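# Close the microwave door without disturbing the cup

## Task

Push the microwave door shut until it latches. The microwave must stay where it is and the cup must still stand upright on top of it. At the end neither hand may be in contact with the microwave or the cup.

## Robot and tools

Robot: two arms, left_arm and right_arm, each ending in a four-digit hand with sixteen motors. right_arm has a right hand and left_arm has its mirror image, a left hand. A post stands on the floor behind the arms. Loose objects may occasionally get a small push from outside.

Frames: in the scene frame the origin is at table-top height, midway between the nominal arm bases. +z points up, +x points out over the table, and left_arm is on the +y side. Image sides do not match arm names. The calibrated bases are at left_arm (+0.049, +0.283, +0.003) m and right_arm (0, -0.298, 0) m, both turned only slightly about z. Each arm's poses, targets and offsets use that arm's own base frame. Fixed cameras and the table use the scene frame.

Hand point axes: +z runs along the straightened fingers toward the tips. +y points out of the palm face; the palm surface is at y = -0.063 m. On the right hand +x points across the palm away from the thumb; on the left hand +x points toward the thumb. A rigid mast sticks out at the wrist on the palm side and can strike objects. Straight fingertips reach about 0.123 m past the hand point along z. The elbow sags under load, so the hand tends to rest below the commanded height.

A row is 48 numbers, each in [-1, 1], and both arms always appear in it. The order is: left dx, dy, dz, rx, ry, rz; left hand's sixteen motor goals; left current_limit; left speed; then the same 24 numbers for the right arm. Motor order per hand: index_mcp, index_abd, index_pip, index_dip, thumb_cmc, thumb_axl, thumb_mcp, thumb_ipl, middle_mcp, middle_abd, middle_pip, middle_dip, ring_mcp, ring_abd, ring_pip, ring_dip.

Pose numbers (dx to rz) are offsets, not poses. They are measured from that arm's Hand target as it stood when the action or move began, along the arm's base axes. 1.0 equals 0.6 m or 180 degrees. rx, ry, rz form a single rotation vector about the Hand target position. Every row of an action counts from that same start. Sending the same offset again moves the arm further. Six zeros ask the arm for nothing new.

Motor numbers are absolute goal angles, scaled between each hinge's two stops. They are not offsets, and 0 is itself a goal. Straight values are: _mcp -0.75, _abd 0.00, _pip -0.58, _dip -0.70, thumb_cmc -0.71, thumb_axl -0.68, thumb_mcp -0.23, thumb_ipl -0.17. Toward +1 the fingers curl toward the palm, and thumb_cmc swings the thumb in front of the palm. To leave a hand unchanged, send back its hand_goal, hand_current_limit and hand_speed.

current_limit maps -1..+1 onto a cap of 0..550 mA, with 11 mA as the floor. speed maps to (speed+1)/2 of 8.5 rad/s. Initial values are +0.4 and -0.6, and each stays in force until changed.

Tools:
- execute_actions(actions, cameras): actions is a list of actions. Each action is up to 15 rows at 1/30 s per row; a shorter action repeats its last row up to 15 steps. Images are returned only for an empty actions list or when cameras is given. cameras can be names, ["all"] or [].
- move(target, speed, blend, blocking, cameras): moves each hand point on a straight path. target is one 48-number row, or a list of up to 15 rows. Every row's offsets count from the same starting Hand targets. speed is in m/s, from 0.002 to 4.3, default 0.25; turns are capped at twice that in rad/s. You can give one speed or one per target. blend, in metres, rounds the corners at intermediate targets; 0 means stop at each target. The whole move is capped at 10 s. It does not avoid obstacles or the other arm, and faster moves overshoot and hit harder. blocking=false returns after about 0.5 s while the move continues.
- wait(seconds 0..3600): lets time pass without new commands.
- stop(): brakes a running move.
- zoom_image(camera, region): camera is cam_head_left, cam_head_right or cam_high. region is [x0, y0, x1, y1] in pixels of that camera's newest 896x504 image, at most 504 wide and 504 high.
- read_manual(section): returns licence texts only.
- finished_scene(): ends the scene for good.

Results: end_effector_position (m) and end_effector_quat_wxyz are given in the arm's base frame. Hand target is the last commanded pose after clipping, and the next offsets start from it. The hand often rests a little short of the Hand target. Sending another call, even with zero pose numbers, re-requests it; otherwise send the remaining gap as an offset. Orientation commands are clipped to within 40 degrees of the current orientation. Per motor you get hand_goal, hand_measured, hand_current_ma (positive pushes toward -1) and hand_state (moving, goal, blocked or overload). A "move:" line reports how the move ended (done, off_target, moving, held, fault) and the limits applied (paced = pose clipped, held = steps withheld). Joint torques and velocities are noisy and offset. Step readings list positions during actions.

Avoid: fast impacts, slamming the door, pressing hard or far past contact, knocking the cup or shifting the microwave, and pushing anything out of the work area. Arms must not touch each other, and a hand must not close on the other hand. Do not keep a motor at 495 mA or more for 5 s, or it overloads. Avoid long stretched or stalled pushes; motors warn at 85 °C and the arm drops at 100 °C. After a HAND FAULT line, the remaining motion calls in that reply are skipped. To stop pushing, command the target back past the current hand position. Finish with both hands clear of the microwave and cup.

Each tool is called after ">>>" as a command line: name --argument value for each argument, lists and objects as JSON in quotes; but a table of rows of numbers goes row by row, as --pt "numbers of a row", without its own name.

## Session

>>> execute_actions --actions '[]'

Scene clock: 0.00 s.
left_arm: end_effector_position=(+0.1887, -0.0867, +0.1593) hand_goal=(-0.754, +0.000, -0.576, -0.696, -0.714, -0.678, -0.226, -0.168, -0.754, +0.000, -0.576, -0.696, -0.754, +0.000, -0.576, -0.696) hand_measured=(-0.7523, -0.0007, -0.5770, -0.6971, -0.7142, -0.6777, -0.2262, -0.1681, -0.7535, +0.0008, -0.5770, -0.6971, -0.7535, +0.0008, -0.5770, -0.6958) hand_current_ma=(+3, -1, +7, -7, +7, -4, -3, -2, +1, -7, +18, -5, -3, -4, +1, -11) hand_state=(goal, overload, goal, goal, goal, goal, goal, goal, goal, goal, goal, goal, goal, goal, goal, goal) hand_current_limit=0.40 hand_speed=-0.60 end_effector_quat_wxyz=(+0.029, +0.646, +0.762, -0.020) | right_arm: end_effector_position=(+0.5237, +0.3120, +0.3741) hand_goal=(-0.754, +0.000, -0.576, -0.696, -0.714, -0.678, -0.226, -0.168, -0.754, +0.000, -0.576, -0.696, -0.754, +0.000, -0.576, -0.696) hand_measured=(-0.7523, -0.0007, -0.5757, -0.6958, -0.7142, -0.6767, -0.2262, -0.1681, -0.7535, -0.0007, -0.5757, -0.6971, -0.7523, +0.0008, -0.5770, -0.6958) hand_current_ma=(-3, -1, +0, -7, +0, +4, +1, +7, +0, -1, -6, +3, +3, +14, +15, +23) hand_state=(goal, goal, goal, goal, goal, goal, goal, goal, goal, goal, goal, goal, goal, goal, goal, goal) hand_current_limit=0.40 hand_speed=-0.60 end_effector_quat_wxyz=(-0.066, +0.360, +0.831, +0.418)
Joint positions: left_arm=[-0.808 0.67 0.64 -1.48 0.034 -0.974] | right_arm=[0.371 1.401 1.362 -0.923 -0.672 -0.164]
Joint velocities: within noise
Joint torques (N m): no reading
Motor temperatures (°C): left_arm=[27 37 26 31 34 26] | right_arm=[32 33 30 24 28 26]
Heat: left arm: hottest shoulder 37 °C; right arm: hottest shoulder 33 °C.
Hand target: left_arm +0.1931, -0.0913, +0.1698; +0.041, +0.646, +0.762, -0.022 | right_arm +0.5263, +0.3131, +0.3960; -0.053, +0.351, +0.829, +0.431

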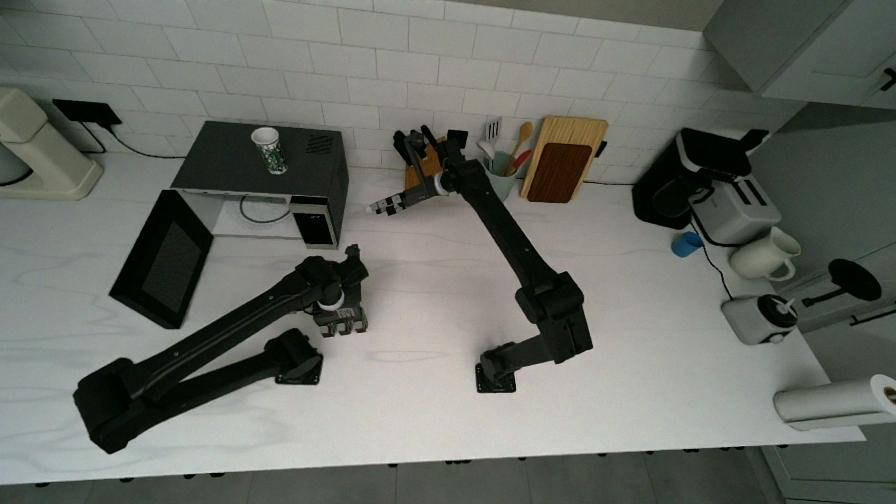

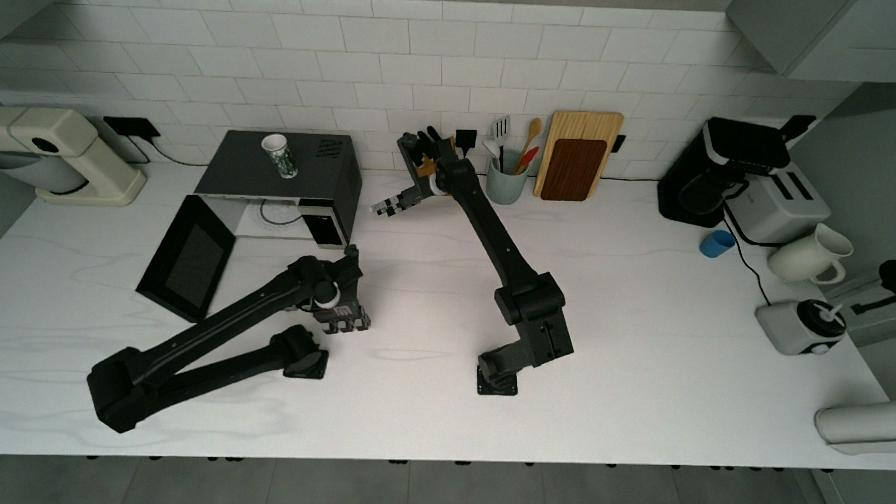

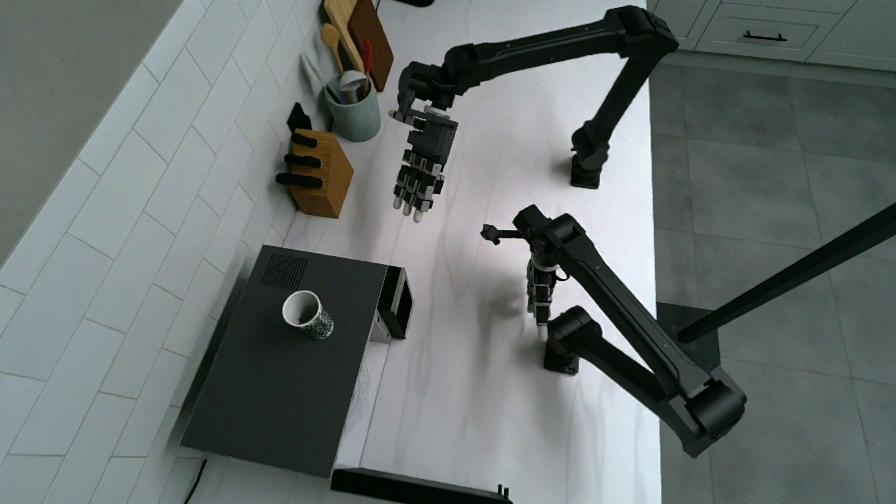

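>>> zoom_image --camera "cam_head_left" --region '[80, 90, 400, 350]'

>>> zoom_image --camera "cam_high" --region '[160, 200, 600, 504]'

>>> zoom_image --camera "cam_head_right" --region '[120, 110, 400, 350]'

Scaled by 1.575 from the camera's image (finer frame: 1280x720).

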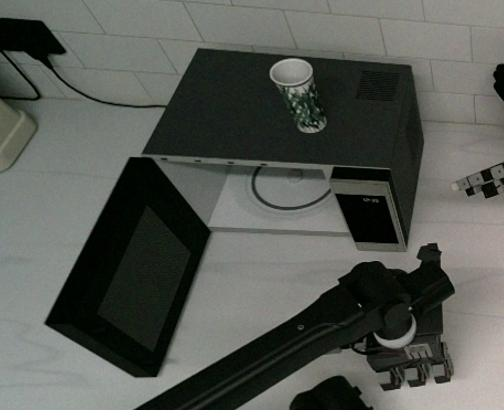

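Scaled by 1.145 from the camera's image (finer frame: 1280x720).

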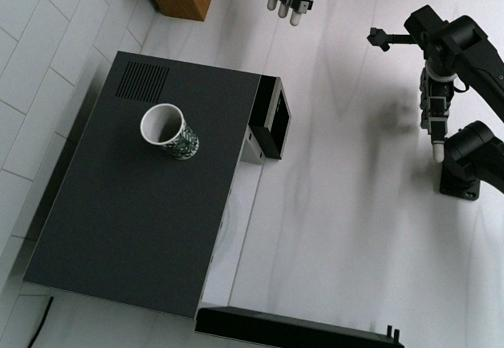

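Scaled by 1.800 from the camera's image (finer frame: 1280x720).

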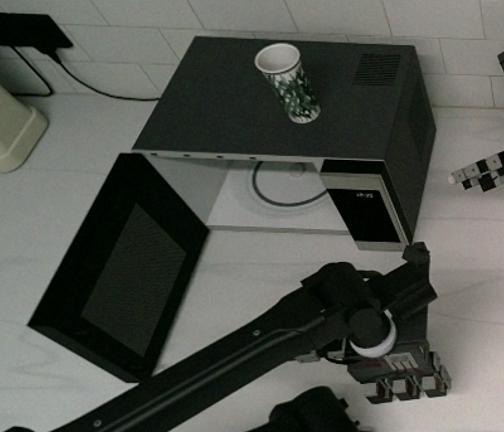

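>>> move --pt "0.0825 0.0975 0.3337 0.037 0.011 -0.045 0.753 0.0 0.153 -0.406 -0.714 -0.678 -0.226 -0.168 0.753 0.0 0.153 -0.406 0.753 0.0 0.153 -0.406 0.4 -0.6 0 0 0 0 0 0 -0.754 0.0 -0.576 -0.696 -0.714 -0.678 -0.226 -0.168 -0.754 0.0 -0.576 -0.696 -0.754 0.0 -0.576 -0.696 0.4 -0.6" --pt "0.1712 0.368 0.367 0.037 0.011 -0.045 0.753 0.0 0.153 -0.406 -0.714 -0.678 -0.226 -0.168 0.753 0.0 0.153 -0.406 0.753 0.0 0.153 -0.406 0.4 -0.6 0 0 0 0 0 0 -0.754 0.0 -0.576 -0.696 -0.714 -0.678 -0.226 -0.168 -0.754 0.0 -0.576 -0.696 -0.754 0.0 -0.576 -0.696 0.4 -0.6" --pt "0.1203 0.7828 0.367 0.037 0.011 -0.045 0.753 0.0 0.153 -0.406 -0.714 -0.678 -0.226 -0.168 0.753 0.0 0.153 -0.406 0.753 0.0 0.153 -0.406 0.4 -0.6 0 0 0 0 0 0 -0.754 0.0 -0.576 -0.696 -0.714 -0.678 -0.226 -0.168 -0.754 0.0 -0.576 -0.696 -0.754 0.0 -0.576 -0.696 0.4 -0.6" --blend '[0.05,0.05,0]' --speed 0.25 --cameras '["all"]'

Scene clock: 279.80 s.
left_arm: end_effector_position=(+0.2619, +0.3742, +0.3610) hand_goal=(+0.752, +0.000, +0.152, -0.406, -0.714, -0.678, -0.226, -0.168, +0.752, +0.000, +0.152, -0.406, +0.752, +0.000, +0.152, -0.406) hand_measured=(+0.6997, +0.0008, +0.1390, -0.4129, -0.7217, -0.6777, -0.2183, -0.1672, +0.7057, +0.0008, +0.1377, -0.4104, +0.7094, +0.0008, +0.1403, -0.4155) hand_current_ma=(-46, +2, +0, +7, +4, -8, -2, -4, -27, -7, +3, -9, -22, -3, +0, -9) hand_state=(blocked, overload, goal, goal, goal, goal, goal, goal, blocked, goal, goal, goal, blocked, goal, goal, goal) hand_current_limit=0.40 hand_speed=-0.60 end_effector_quat_wxyz=(-0.017, +0.693, +0.718, +0.060) | right_arm: end_effector_position=(+0.5237, +0.3120, +0.3741) hand_goal=(-0.754, +0.000, -0.576, -0.696, -0.714, -0.678, -0.226, -0.168, -0.754, +0.000, -0.576, -0.696, -0.754, +0.000, -0.576, -0.696) hand_measured=(-0.7655, -0.0007, -0.5770, -0.6971, -0.7255, -0.6767, -0.2232, -0.1681, -0.7655, -0.0007, -0.5757, -0.6958, -0.7655, -0.0007, -0.5757, -0.6958) hand_current_ma=(+6, -12, +10, -4, -12, -5, +5, +7, +13, -15, +6, -12, -13, +9, -5, -13) hand_state=(goal, goal, goal, goal, goal, goal, goal, goal, goal, goal, goal, goal, goal, goal, goal, goal) hand_current_limit=0.40 hand_speed=-0.60 end_effector_quat_wxyz=(-0.066, +0.360, +0.831, +0.418)
Joint positions: left_arm=[1.102 1.307 1.531 -1.67 0.003 1.066] | right_arm=[0.371 1.401 1.362 -0.923 -0.672 -0.164]
Joint torques (N m): left_arm=[-0.38 -9.35 12.53 0.29 0.39 0.04] | right_arm=[0.21 -10.17 10.59 1.99 -0.58 -0.1]
Motor temperatures (°C): left_arm=[25 35 38 28 31 25] | right_arm=[30 34 51 25 28 24]
Heat: left arm: hottest elbow 38 °C; right arm: hottest elbow 51 °C.
Hand target: left_arm +0.2654, +0.3784, +0.3901; -0.011, +0.699, +0.715, +0.009 | right_arm +0.5263, +0.3131, +0.3960; -0.053, +0.351, +0.829, +0.431
Off the commanded pose: left_arm 0.030 m, 6 deg | right_arm 0.022 m, 2 deg.
joint sent to its limit (left arm) — joint 4 (wrist pitch), lower limit. The joint targets are off in orientation, not in position.
move: off_target (left_arm)

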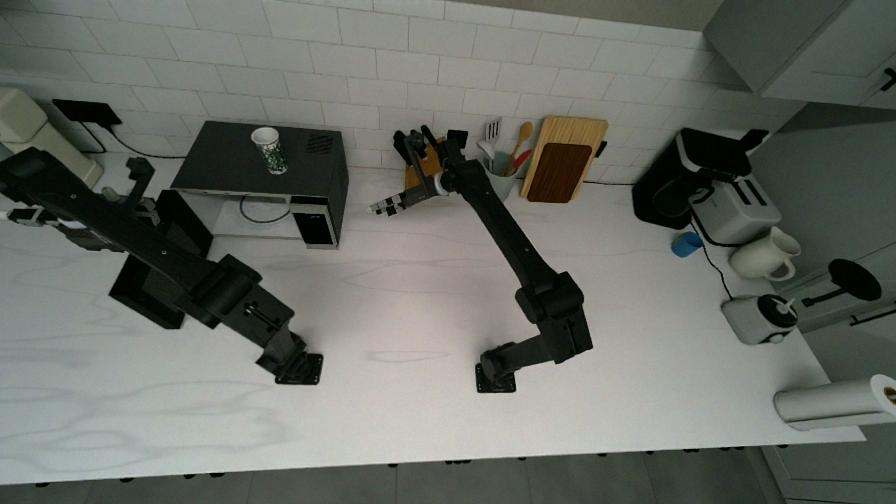

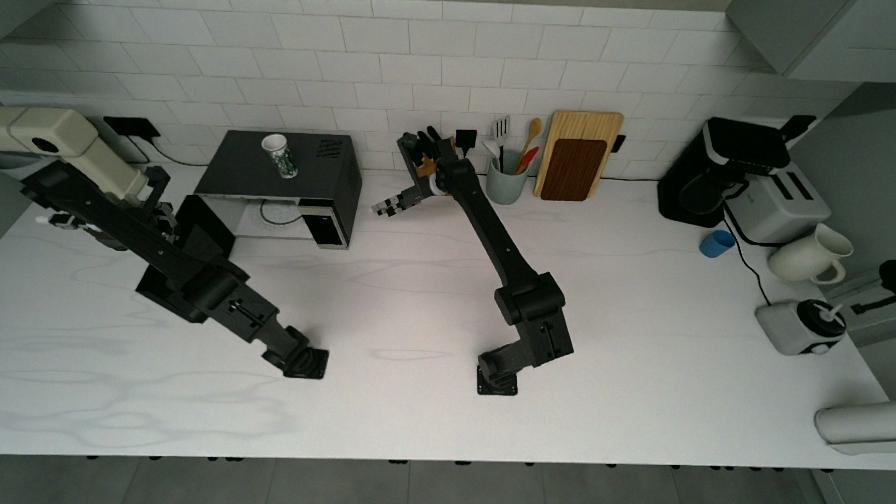

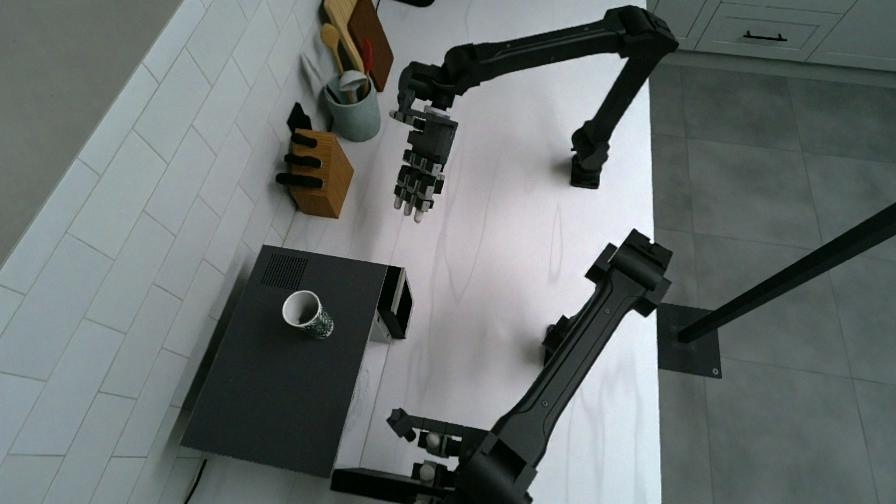

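>>> move --target '[-0.046,0.298,0.03,0,0,0, 0.753,0.0,0.153,-0.406, -0.714,-0.678,-0.226,-0.168, 0.753,0.0,0.153,-0.406, 0.753,0.0,0.153,-0.406, 0.4,-0.6, 0,0,0,0,0,0, -0.754,0.0,-0.576,-0.696,-0.714,-0.678,-0.226,-0.168,-0.754,0.0,-0.576,-0.696,-0.754,0.0,-0.576,-0.696,0.4,-0.6]' --speed 0.25 --cameras '["all"]'

Scene clock: 291.13 s.
left_arm: end_effector_position=(+0.2360, +0.5514, +0.3823) hand_goal=(+0.752, +0.000, +0.152, -0.406, -0.714, -0.678, -0.226, -0.168, +0.752, +0.000, +0.152, -0.406, +0.752, +0.000, +0.152, -0.406) hand_measured=(+0.7009, +0.0066, +0.1390, -0.4129, -0.7217, -0.6767, -0.2183, -0.1681, +0.7070, +0.0052, +0.1377, -0.4104, +0.7094, +0.0023, +0.1403, -0.4155) hand_current_ma=(-43, +5, -13, +8, -1, -21, +5, +0, -42, -3, +13, +2, -34, +3, +8, -16) hand_state=(blocked, overload, goal, goal, goal, goal, goal, goal, blocked, goal, goal, goal, blocked, goal, goal, goal) hand_current_limit=0.40 hand_speed=-0.60 end_effector_quat_wxyz=(-0.038, +0.685, +0.721, +0.094) | right_arm: end_effector_position=(+0.5237, +0.3120, +0.3741) hand_goal=(-0.754, +0.000, -0.576, -0.696, -0.714, -0.678, -0.226, -0.168, -0.754, +0.000, -0.576, -0.696, -0.754, +0.000, -0.576, -0.696) hand_measured=(-0.7655, -0.0007, -0.5770, -0.6958, -0.7255, -0.6777, -0.2232, -0.1681, -0.7655, +0.0008, -0.5757, -0.6958, -0.7655, +0.0008, -0.5770, -0.6958) hand_current_ma=(-8, +2, +1, +8, +0, -2, +10, +8, +4, -15, +0, +1, -2, +2, +7, +18) hand_state=(goal, goal, goal, goal, goal, goal, goal, goal, goal, goal, goal, goal, goal, goal, goal, goal) hand_current_limit=0.40 hand_speed=-0.60 end_effector_quat_wxyz=(-0.066, +0.360, +0.831, +0.418)
Joint positions: left_arm=[1.295 1.687 1.993 -1.675 0.021 1.242] | right_arm=[0.371 1.401 1.362 -0.923 -0.672 -0.164]
Joint torques (N m): left_arm=[-0.62 -14.92 12.41 0.59 0.38 0.05] | right_arm=[0.15 -10.17 10.59 1.99 -0.59 -0.1]
Heat: left arm: hottest elbow 39 °C; right arm: hottest elbow 51 °C.
Hand target: left_arm +0.2376, +0.5572, +0.4080; -0.011, +0.699, +0.715, +0.009 | right_arm +0.5263, +0.3131, +0.3960; -0.053, +0.351, +0.829, +0.431
Off the commanded pose: left_arm 0.027 m, 10 deg | right_arm 0.022 m, 2 deg.
joint sent to its limit (left arm) — joint 4 (wrist pitch), lower limit. The joint targets are off in orientation, not in position.
move: off_target (left_arm)

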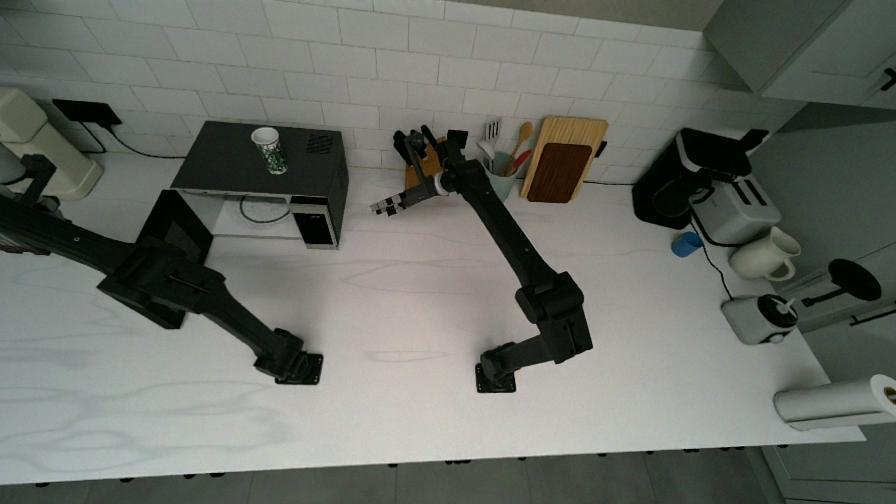

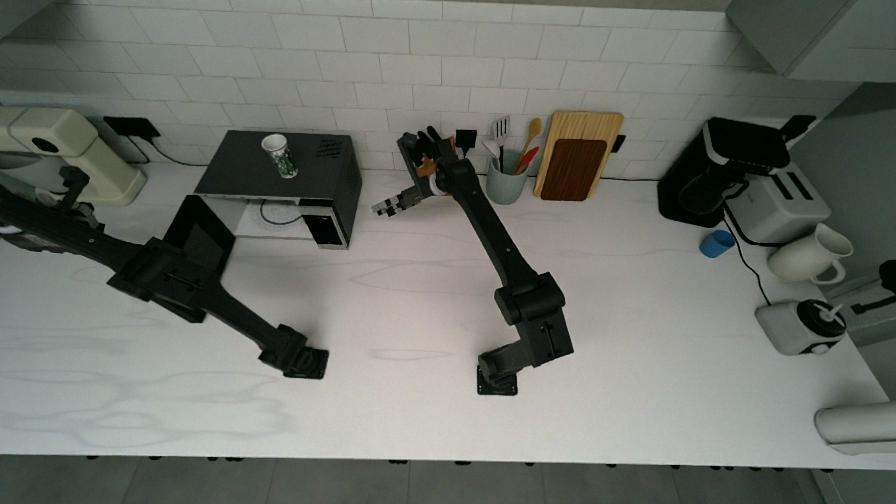

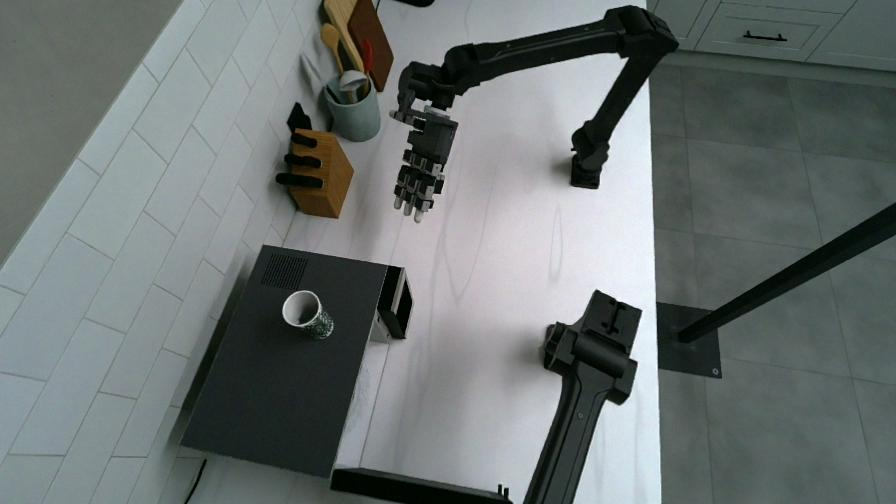

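>>> zoom_image --camera "cam_high" --region '[300, 404, 560, 504]'

>>> zoom_image --camera "cam_head_left" --region '[0, 110, 260, 350]'

Scaled by 1.938 from the camera's image (finer frame: 1280x720).

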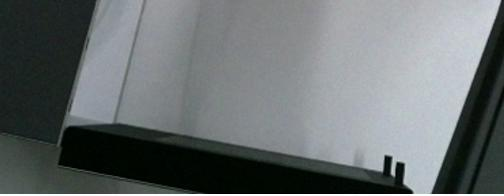

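Scaled by 1.938 from the camera's image (finer frame: 1280x720).

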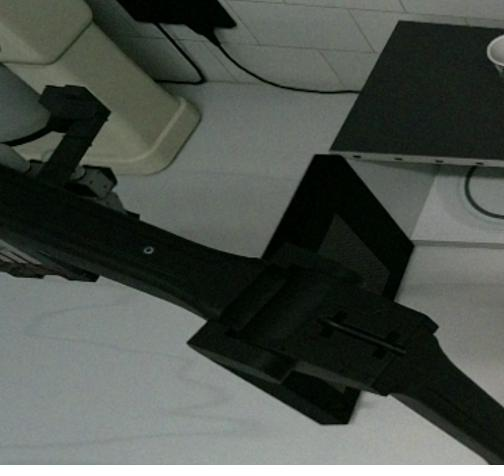

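>>> move --pt "0 0 0.003 0 0 0 -0.754 0.0 -0.576 -0.696 -0.714 -0.678 -0.226 -0.168 -0.754 0.0 -0.576 -0.696 -0.754 0.0 -0.576 -0.696 0.4 -0.5 0 0 0 0 0 0 -0.754 0.0 -0.576 -0.696 -0.714 -0.678 -0.226 -0.168 -0.754 0.0 -0.576 -0.696 -0.754 0.0 -0.576 -0.696 0.4 -0.6" --pt "0 0 -0.165 0 0 0 -0.754 0.0 -0.576 -0.696 -0.714 -0.678 -0.226 -0.168 -0.754 0.0 -0.576 -0.696 -0.754 0.0 -0.576 -0.696 0.4 -0.5 0 0 0 0 0 0 -0.754 0.0 -0.576 -0.696 -0.714 -0.678 -0.226 -0.168 -0.754 0.0 -0.576 -0.696 -0.754 0.0 -0.576 -0.696 0.4 -0.6" --speed 0.15 --cameras '["all"]'

Scene clock: 320.97 s.
left_arm: end_effector_position=(+0.2348, +0.5605, +0.3097) hand_goal=(-0.754, +0.000, -0.576, -0.696, -0.714, -0.678, -0.226, -0.168, -0.754, +0.000, -0.576, -0.696, -0.754, +0.000, -0.576, -0.696) hand_measured=(-0.7498, +0.0066, -0.5718, -0.6971, -0.7217, -0.6777, -0.2183, -0.1672, -0.7547, +0.0052, -0.5795, -0.6983, -0.7523, +0.0066, -0.5795, -0.6932) hand_current_ma=(-10, +4, +14, +5, +8, +1, +11, -11, +10, +8, +12, +4, +19, +8, +9, -6) hand_state=(goal, overload, goal, goal, goal, goal, goal, goal, goal, goal, goal, goal, goal, goal, goal, goal) hand_current_limit=0.40 hand_speed=-0.50 end_effector_quat_wxyz=(-0.017, +0.692, +0.721, +0.029) | right_arm: end_effector_position=(+0.5237, +0.3120, +0.3741) hand_goal=(-0.754, +0.000, -0.576, -0.696, -0.714, -0.678, -0.226, -0.168, -0.754, +0.000, -0.576, -0.696, -0.754, +0.000, -0.576, -0.696) hand_measured=(-0.7631, -0.0007, -0.5770, -0.6971, -0.7255, -0.6777, -0.2232, -0.1681, -0.7643, +0.0008, -0.5770, -0.6958, -0.7655, +0.0008, -0.5770, -0.6958) hand_current_ma=(-4, -10, -8, +9, -11, +3, +5, +3, -2, +0, +5, -7, -3, -1, -14, -2) hand_state=(goal, goal, goal, goal, goal, goal, goal, goal, goal, goal, goal, goal, goal, goal, goal, goal) hand_current_limit=0.40 hand_speed=-0.60 end_effector_quat_wxyz=(-0.066, +0.360, +0.831, +0.418)
Joint positions: left_arm=[1.295 1.767 1.938 -1.675 -0.003 1.254] | right_arm=[0.371 1.401 1.362 -0.923 -0.672 -0.164]
Joint torques (N m): left_arm=[-0.85 -15.85 7.84 0.23 -0.02 0.06] | right_arm=[0.15 -10.17 10.59 1.99 -0.58 -0.1]
Motor temperatures (°C): left_arm=[25 37 43 28 30 25] | right_arm=[30 33 51 25 28 24]
Heat: left arm: hottest elbow 43 °C; right arm: hottest elbow 51 °C.
Hand target: left_arm +0.2377, +0.5571, +0.3090; -0.011, +0.699, +0.715, +0.009 | right_arm +0.5263, +0.3131, +0.3960; -0.053, +0.351, +0.829, +0.431
Off the commanded pose: left_arm 0.004 m, 3 deg | right_arm 0.022 m, 2 deg.
joint sent to its limit (left arm) — joint 4 (wrist pitch), lower limit. The joint targets still meet the commanded pose.
move: off_target (left_arm)

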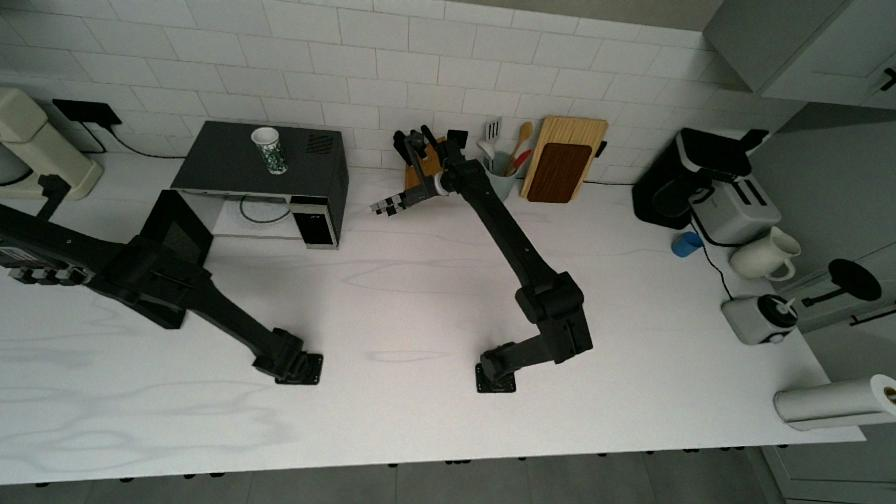

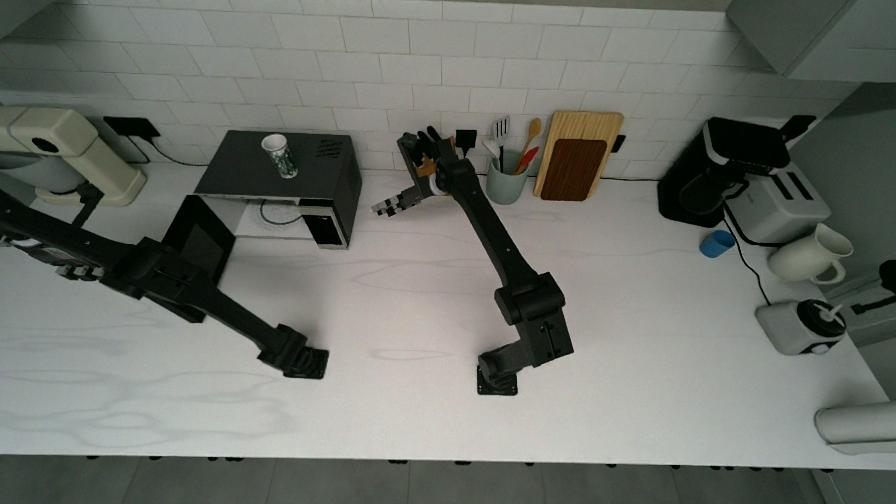

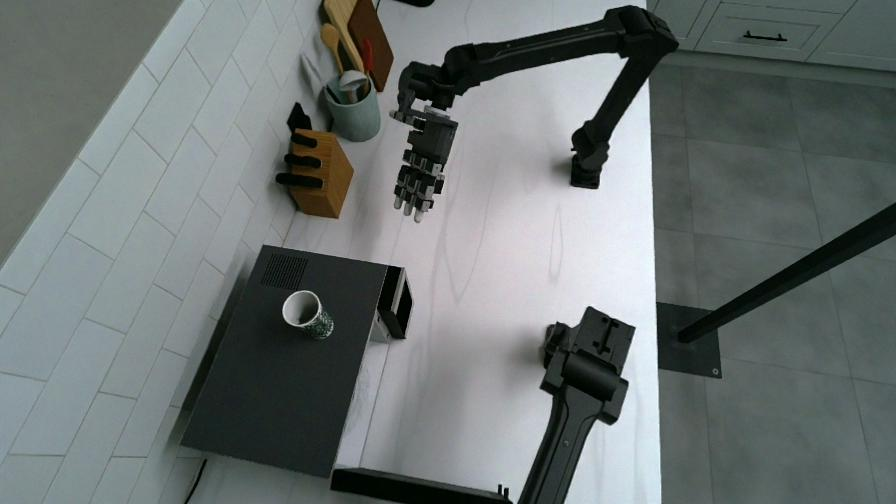

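>>> move --pt "-0.0145 -0.0507 -0.0433 0 0 0 -0.754 0.0 -0.576 -0.696 -0.714 -0.678 -0.226 -0.168 -0.754 0.0 -0.576 -0.696 -0.754 0.0 -0.576 -0.696 0.4 -0.5 0 0 0 0 0 0 -0.754 0.0 -0.576 -0.696 -0.714 -0.678 -0.226 -0.168 -0.754 0.0 -0.576 -0.696 -0.754 0.0 -0.576 -0.696 0.4 -0.6" --pt "-0.0173 -0.1018 -0.0433 0 0 0 -0.754 0.0 -0.576 -0.696 -0.714 -0.678 -0.226 -0.168 -0.754 0.0 -0.576 -0.696 -0.754 0.0 -0.576 -0.696 0.4 -0.5 0 0 0 0 0 0 -0.754 0.0 -0.576 -0.696 -0.714 -0.678 -0.226 -0.168 -0.754 0.0 -0.576 -0.696 -0.754 0.0 -0.576 -0.696 0.4 -0.6" --pt "-0.0058 -0.2165 -0.0433 0 0 0 -0.754 0.0 -0.576 -0.696 -0.714 -0.678 -0.226 -0.168 -0.754 0.0 -0.576 -0.696 -0.754 0.0 -0.576 -0.696 0.4 -0.5 0 0 0 0 0 0 -0.754 0.0 -0.576 -0.696 -0.714 -0.678 -0.226 -0.168 -0.754 0.0 -0.576 -0.696 -0.754 0.0 -0.576 -0.696 0.4 -0.6" --speed '[0.15, 0.08, 0.1]' --blend '[0.01, 0.02, 0]' --cameras '["all"]'

Scene clock: 362.43 s.
left_arm: end_effector_position=(+0.2315, +0.4310, +0.2801) hand_goal=(-0.754, +0.000, -0.576, -0.696, -0.714, -0.678, -0.226, -0.168, -0.754, +0.000, -0.576, -0.696, -0.754, +0.000, -0.576, -0.696) hand_measured=(-0.7498, -0.0007, -0.5718, -0.6971, -0.7205, -0.6777, -0.2183, -0.1681, -0.7547, +0.0008, -0.5782, -0.6983, -0.7523, -0.0212, -0.5795, -0.6983) hand_current_ma=(+1, -10, +0, +11, +13, -9, +11, -4, -14, +0, +4, +0, -5, -4, -4, -14) hand_state=(goal, overload, goal, goal, goal, goal, goal, goal, goal, goal, goal, goal, goal, blocked, goal, goal) hand_current_limit=0.40 hand_speed=-0.50 end_effector_quat_wxyz=(-0.009, +0.700, +0.714, +0.004) | right_arm: end_effector_position=(+0.5237, +0.3120, +0.3741) hand_goal=(-0.754, +0.000, -0.576, -0.696, -0.714, -0.678, -0.226, -0.168, -0.754, +0.000, -0.576, -0.696, -0.754, +0.000, -0.576, -0.696) hand_measured=(-0.7643, +0.0008, -0.5757, -0.6958, -0.7255, -0.6777, -0.2232, -0.1681, -0.7667, -0.0007, -0.5770, -0.6971, -0.7655, -0.0007, -0.5770, -0.6958) hand_current_ma=(+2, -16, +8, -7, -10, +5, +8, +3, +0, -8, -1, -1, -1, +3, -3, +16) hand_state=(goal, goal, goal, goal, goal, goal, goal, goal, goal, goal, goal, goal, goal, goal, goal, goal) hand_current_limit=0.40 hand_speed=-0.60 end_effector_quat_wxyz=(-0.066, +0.360, +0.831, +0.418)
Joint positions: left_arm=[1.22 1.458 1.493 -1.591 -0.013 1.199] | right_arm=[0.371 1.401 1.362 -0.923 -0.672 -0.164]
Joint torques (N m): left_arm=[-1.14 -12.4 7.51 0.46 0.08 -0.2] | right_arm=[0.09 -10.11 10.59 1.98 -0.58 -0.1]
Motor temperatures (°C): left_arm=[25 38 36 28 30 25] | right_arm=[30 33 51 25 28 24]
Heat: left arm: hottest shoulder 38 °C; right arm: hottest elbow 51 °C.
Hand target: left_arm +0.2343, +0.4272, +0.2830; -0.011, +0.699, +0.715, +0.009 | right_arm +0.5263, +0.3131, +0.3960; -0.053, +0.351, +0.829, +0.431
Off the commanded pose: left_arm 0.005 m, 1 deg | right_arm 0.022 m, 2 deg.
move: done; blend cut to 0.0154 m at target 2

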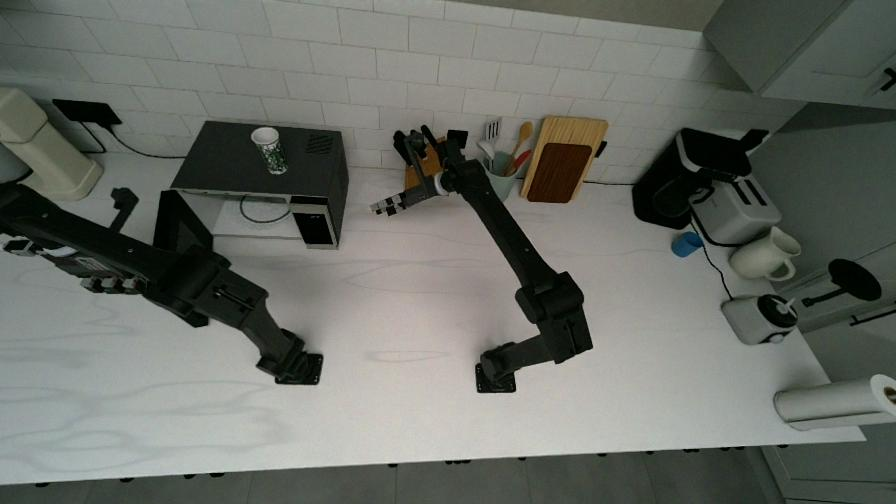

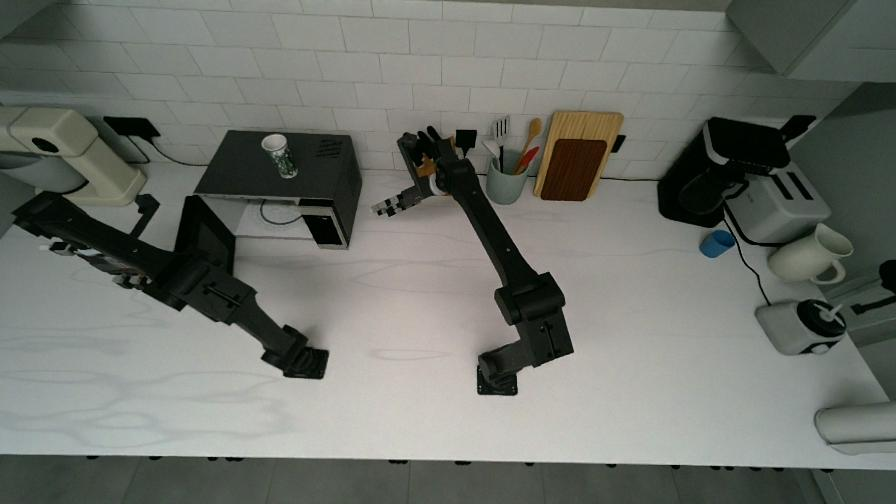

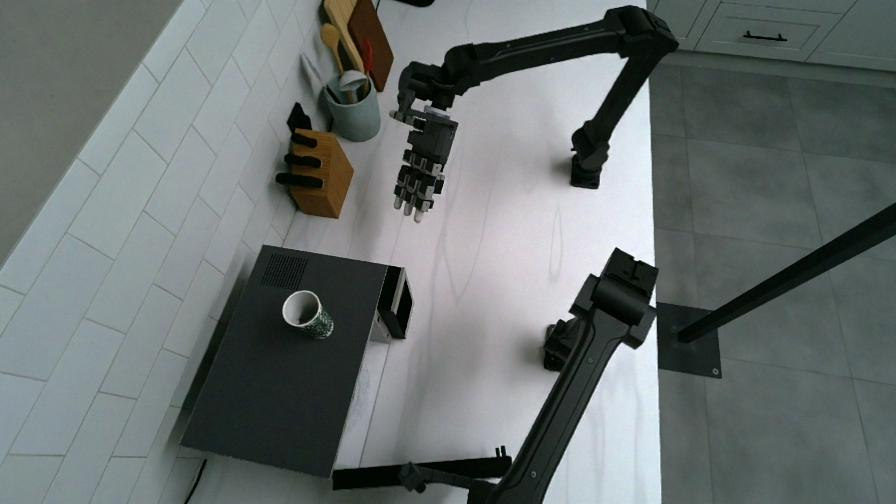

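>>> move --pt "0.042 -0.1082 0 0 0 0 -0.754 0.0 -0.576 -0.696 -0.714 -0.678 -0.226 -0.168 -0.754 0.0 -0.576 -0.696 -0.754 0.0 -0.576 -0.696 0.4 -0.5 0 0 0 0 0 0 -0.754 0.0 -0.576 -0.696 -0.714 -0.678 -0.226 -0.168 -0.754 0.0 -0.576 -0.696 -0.754 0.0 -0.576 -0.696 0.4 -0.6" --pt "0.1101 -0.2005 0 0 0 0 -0.754 0.0 -0.576 -0.696 -0.714 -0.678 -0.226 -0.168 -0.754 0.0 -0.576 -0.696 -0.754 0.0 -0.576 -0.696 0.4 -0.5 0 0 0 0 0 0 -0.754 0.0 -0.576 -0.696 -0.714 -0.678 -0.226 -0.168 -0.754 0.0 -0.576 -0.696 -0.754 0.0 -0.576 -0.696 0.4 -0.6" --pt "0.2 -0.2742 0 0 0 0 -0.754 0.0 -0.576 -0.696 -0.714 -0.678 -0.226 -0.168 -0.754 0.0 -0.576 -0.696 -0.754 0.0 -0.576 -0.696 0.4 -0.5 0 0 0 0 0 0 -0.754 0.0 -0.576 -0.696 -0.714 -0.678 -0.226 -0.168 -0.754 0.0 -0.576 -0.696 -0.754 0.0 -0.576 -0.696 0.4 -0.6" --pt "0.23 -0.29 0 0 0 0 -0.754 0.0 -0.576 -0.696 -0.714 -0.678 -0.226 -0.168 -0.754 0.0 -0.576 -0.696 -0.754 0.0 -0.576 -0.696 0.4 -0.5 0 0 0 0 0 0 -0.754 0.0 -0.576 -0.696 -0.714 -0.678 -0.226 -0.168 -0.754 0.0 -0.576 -0.696 -0.754 0.0 -0.576 -0.696 0.4 -0.6" --speed 0.12 --blend '[0.02,0.02,0.01,0]' --cameras '["all"]'

Scene clock: 379.20 s.
left_arm: end_effector_position=(+0.3666, +0.2501, +0.2746) hand_goal=(-0.754, +0.000, -0.576, -0.696, -0.714, -0.678, -0.226, -0.168, -0.754, +0.000, -0.576, -0.696, -0.754, +0.000, -0.576, -0.696) hand_measured=(-0.7486, +0.0008, -0.5718, -0.6958, -0.7142, -0.6777, -0.2183, -0.1681, -0.7547, -0.0007, -0.5782, -0.6983, -0.7631, -0.0139, -0.5795, -0.6983) hand_current_ma=(+1, -1, +6, +20, -5, -17, -9, -5, -7, -1, +1, -1, -13, -8, -11, -3) hand_state=(goal, overload, goal, goal, goal, goal, goal, goal, goal, goal, goal, goal, goal, goal, goal, goal) hand_current_limit=0.40 hand_speed=-0.50 end_effector_quat_wxyz=(-0.012, +0.703, +0.711, +0.002) | right_arm: end_effector_position=(+0.5237, +0.3120, +0.3741) hand_goal=(-0.754, +0.000, -0.576, -0.696, -0.714, -0.678, -0.226, -0.168, -0.754, +0.000, -0.576, -0.696, -0.754, +0.000, -0.576, -0.696) hand_measured=(-0.7643, +0.0008, -0.5770, -0.6958, -0.7255, -0.6777, -0.2232, -0.1672, -0.7655, -0.0007, -0.5770, -0.6971, -0.7643, -0.0007, -0.5770, -0.6958) hand_current_ma=(-26, -1, -4, +5, -1, +11, +20, -2, -9, -21, -2, -6, -10, -10, -24, -2) hand_state=(goal, goal, goal, goal, goal, goal, goal, goal, goal, goal, goal, goal, goal, goal, goal, goal) hand_current_limit=0.40 hand_speed=-0.60 end_effector_quat_wxyz=(-0.066, +0.360, +0.831, +0.418)
Joint positions: left_arm=[0.666 1.283 1.309 -1.596 -0.025 0.654] | right_arm=[0.371 1.401 1.362 -0.923 -0.672 -0.164]
Joint torques (N m): left_arm=[-0.79 -7.59 9.98 0.06 0.05 -0.24] | right_arm=[0.15 -10.11 10.59 1.99 -0.59 -0.1]
Heat: left arm: hottest shoulder 37 °C; right arm: hottest elbow 52 °C.
Hand target: left_arm +0.3723, +0.2533, +0.2829; -0.011, +0.699, +0.715, +0.009 | right_arm +0.5263, +0.3131, +0.3960; -0.053, +0.351, +0.829, +0.431
Off the commanded pose: left_arm 0.011 m, 1 deg | right_arm 0.022 m, 2 deg.
move: off_target (left_arm)

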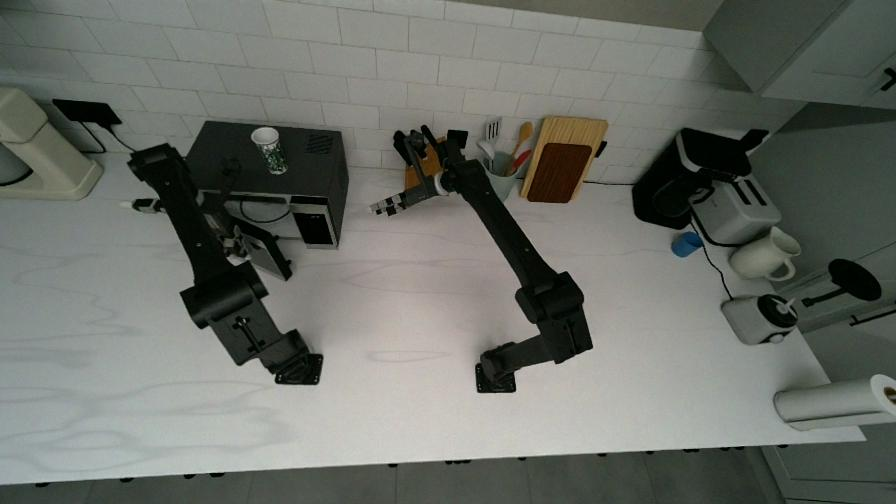

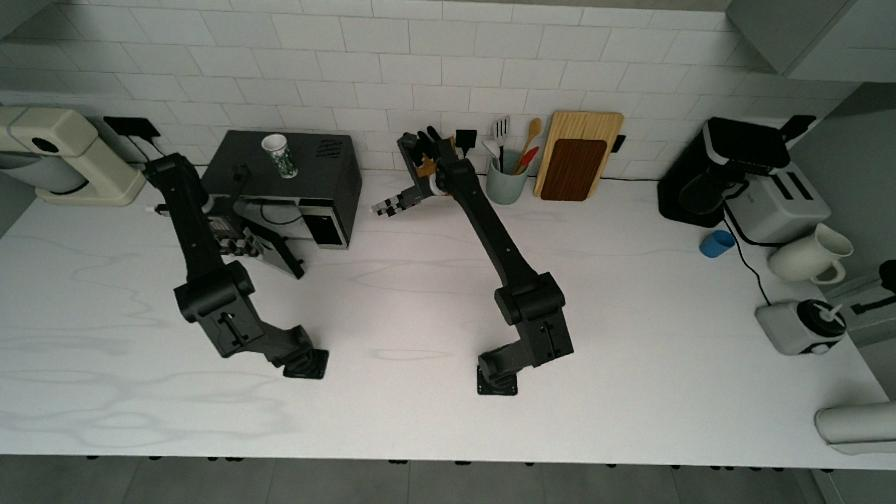

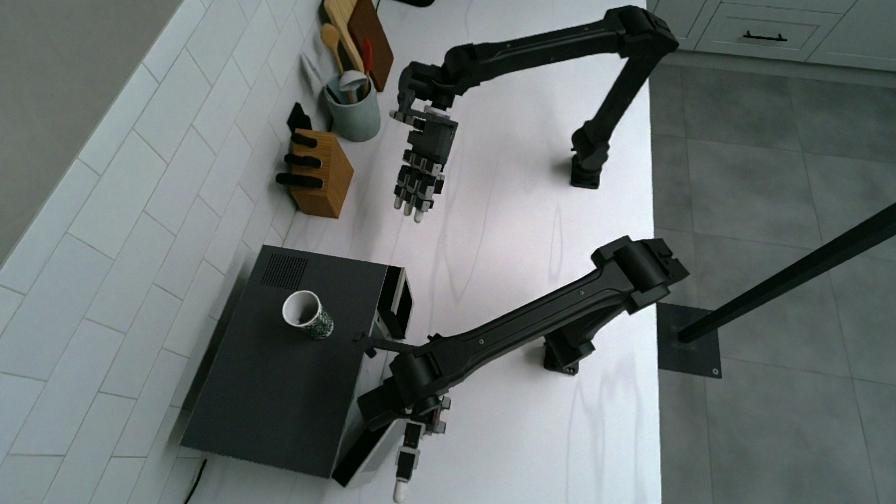

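>>> move --pt "-0.2217 0.0565 0 0 0 0 -0.754 0.0 -0.576 -0.696 -0.714 -0.678 -0.226 -0.168 -0.754 0.0 -0.576 -0.696 -0.754 0.0 -0.576 -0.696 0.4 -0.5 0 0 0 0 0 0 -0.754 0.0 -0.576 -0.696 -0.714 -0.678 -0.226 -0.168 -0.754 0.0 -0.576 -0.696 -0.754 0.0 -0.576 -0.696 0.4 -0.6" --pt "-0.391 0.1162 0 0 0 0.5 -0.754 0.0 -0.576 -0.696 -0.714 -0.678 -0.226 -0.168 -0.754 0.0 -0.576 -0.696 -0.754 0.0 -0.576 -0.696 0.4 -0.5 0 0 0 0 0 0 -0.754 0.0 -0.576 -0.696 -0.714 -0.678 -0.226 -0.168 -0.754 0.0 -0.576 -0.696 -0.754 0.0 -0.576 -0.696 0.4 -0.6" --pt "-0.384 -0.0503 -0.127 0 0 0.5 -0.754 0.0 -0.576 -0.696 -0.714 -0.678 -0.226 -0.168 -0.754 0.0 -0.576 -0.696 -0.754 0.0 -0.576 -0.696 0.4 -0.5 0 0 0 0 0 0 -0.754 0.0 -0.576 -0.696 -0.714 -0.678 -0.226 -0.168 -0.754 0.0 -0.576 -0.696 -0.754 0.0 -0.576 -0.696 0.4 -0.6" --speed '[0.2, 0.35, 0.2]' --blend '[0.03,0.02,0]' --cameras '["all"]'

Scene clock: 438.57 s.
left_arm: end_effector_position=(+0.1409, +0.2236, +0.2066) hand_goal=(-0.754, +0.000, -0.576, -0.696, -0.714, -0.678, -0.226, -0.168, -0.754, +0.000, -0.576, -0.696, -0.754, +0.000, -0.576, -0.696) hand_measured=(-0.7486, +0.0066, -0.5731, -0.6971, -0.7142, -0.6777, -0.2183, -0.1672, -0.7523, +0.0037, -0.5782, -0.6983, -0.7523, -0.0109, -0.5795, -0.6971) hand_current_ma=(+2, -10, -5, -11, +9, -6, -5, -1, +10, -12, -7, +6, -7, +2, -1, -10) hand_state=(goal, overload, goal, goal, goal, goal, goal, goal, goal, goal, goal, goal, goal, goal, goal, goal) hand_current_limit=0.40 hand_speed=-0.50 end_effector_quat_wxyz=(-0.017, -0.010, +1.000, -0.007) | right_arm: end_effector_position=(+0.5237, +0.3120, +0.3741) hand_goal=(-0.754, +0.000, -0.576, -0.696, -0.714, -0.678, -0.226, -0.168, -0.754, +0.000, -0.576, -0.696, -0.754, +0.000, -0.576, -0.696) hand_measured=(-0.7655, +0.0008, -0.5770, -0.6958, -0.7267, -0.6777, -0.2222, -0.1681, -0.7655, +0.0008, -0.5757, -0.6958, -0.7643, -0.0007, -0.5770, -0.6958) hand_current_ma=(+9, -13, +3, -10, -11, +9, +14, +3, -21, -3, -1, -8, -7, +7, -4, +10) hand_state=(goal, goal, goal, goal, goal, goal, goal, goal, goal, goal, goal, goal, goal, goal, goal, goal) hand_current_limit=0.40 hand_speed=-0.60 end_effector_quat_wxyz=(-0.066, +0.360, +0.831, +0.418)
Joint positions: left_arm=[0.693 0.91 0.866 -1.562 -0.011 -0.897] | right_arm=[0.371 1.401 1.362 -0.923 -0.672 -0.164]
Joint torques (N m): left_arm=[-0.91 -2.61 7.61 0.47 -0.15 -0.15] | right_arm=[0.15 -10.17 10.58 1.99 -0.59 -0.1]
Heat: left arm: hottest elbow 38 °C; right arm: hottest elbow 52 °C.
Hand target: left_arm +0.1420, +0.2231, +0.2068; -0.014, -0.011, +1.000, -0.002 | right_arm +0.5263, +0.3131, +0.3960; -0.053, +0.351, +0.829, +0.431
Off the commanded pose: left_arm 0.001 m, 1 deg | right_arm 0.022 m, 2 deg.
move: done

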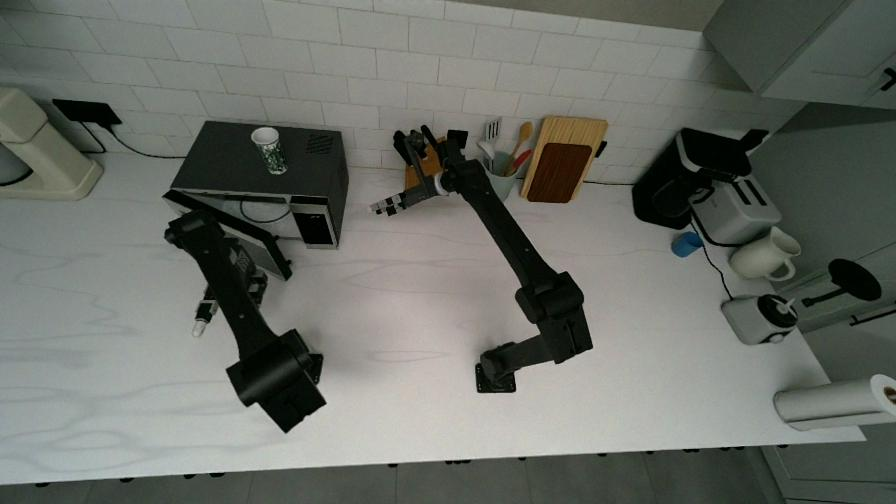

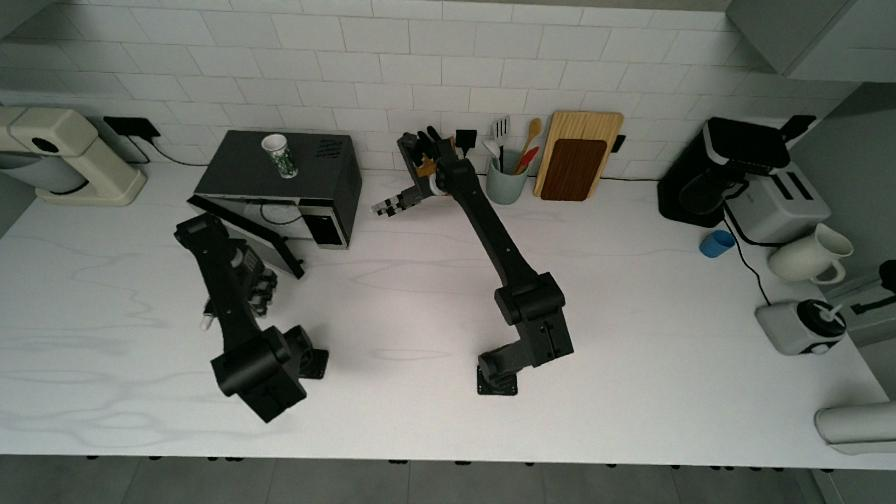

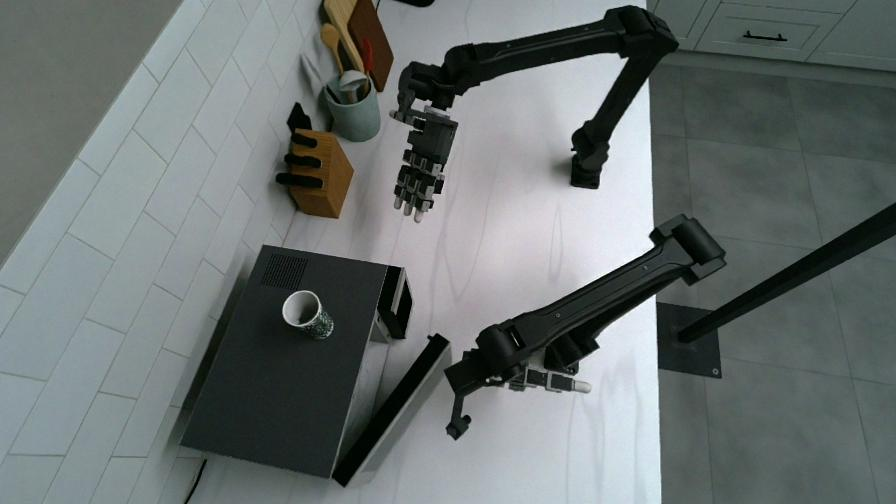

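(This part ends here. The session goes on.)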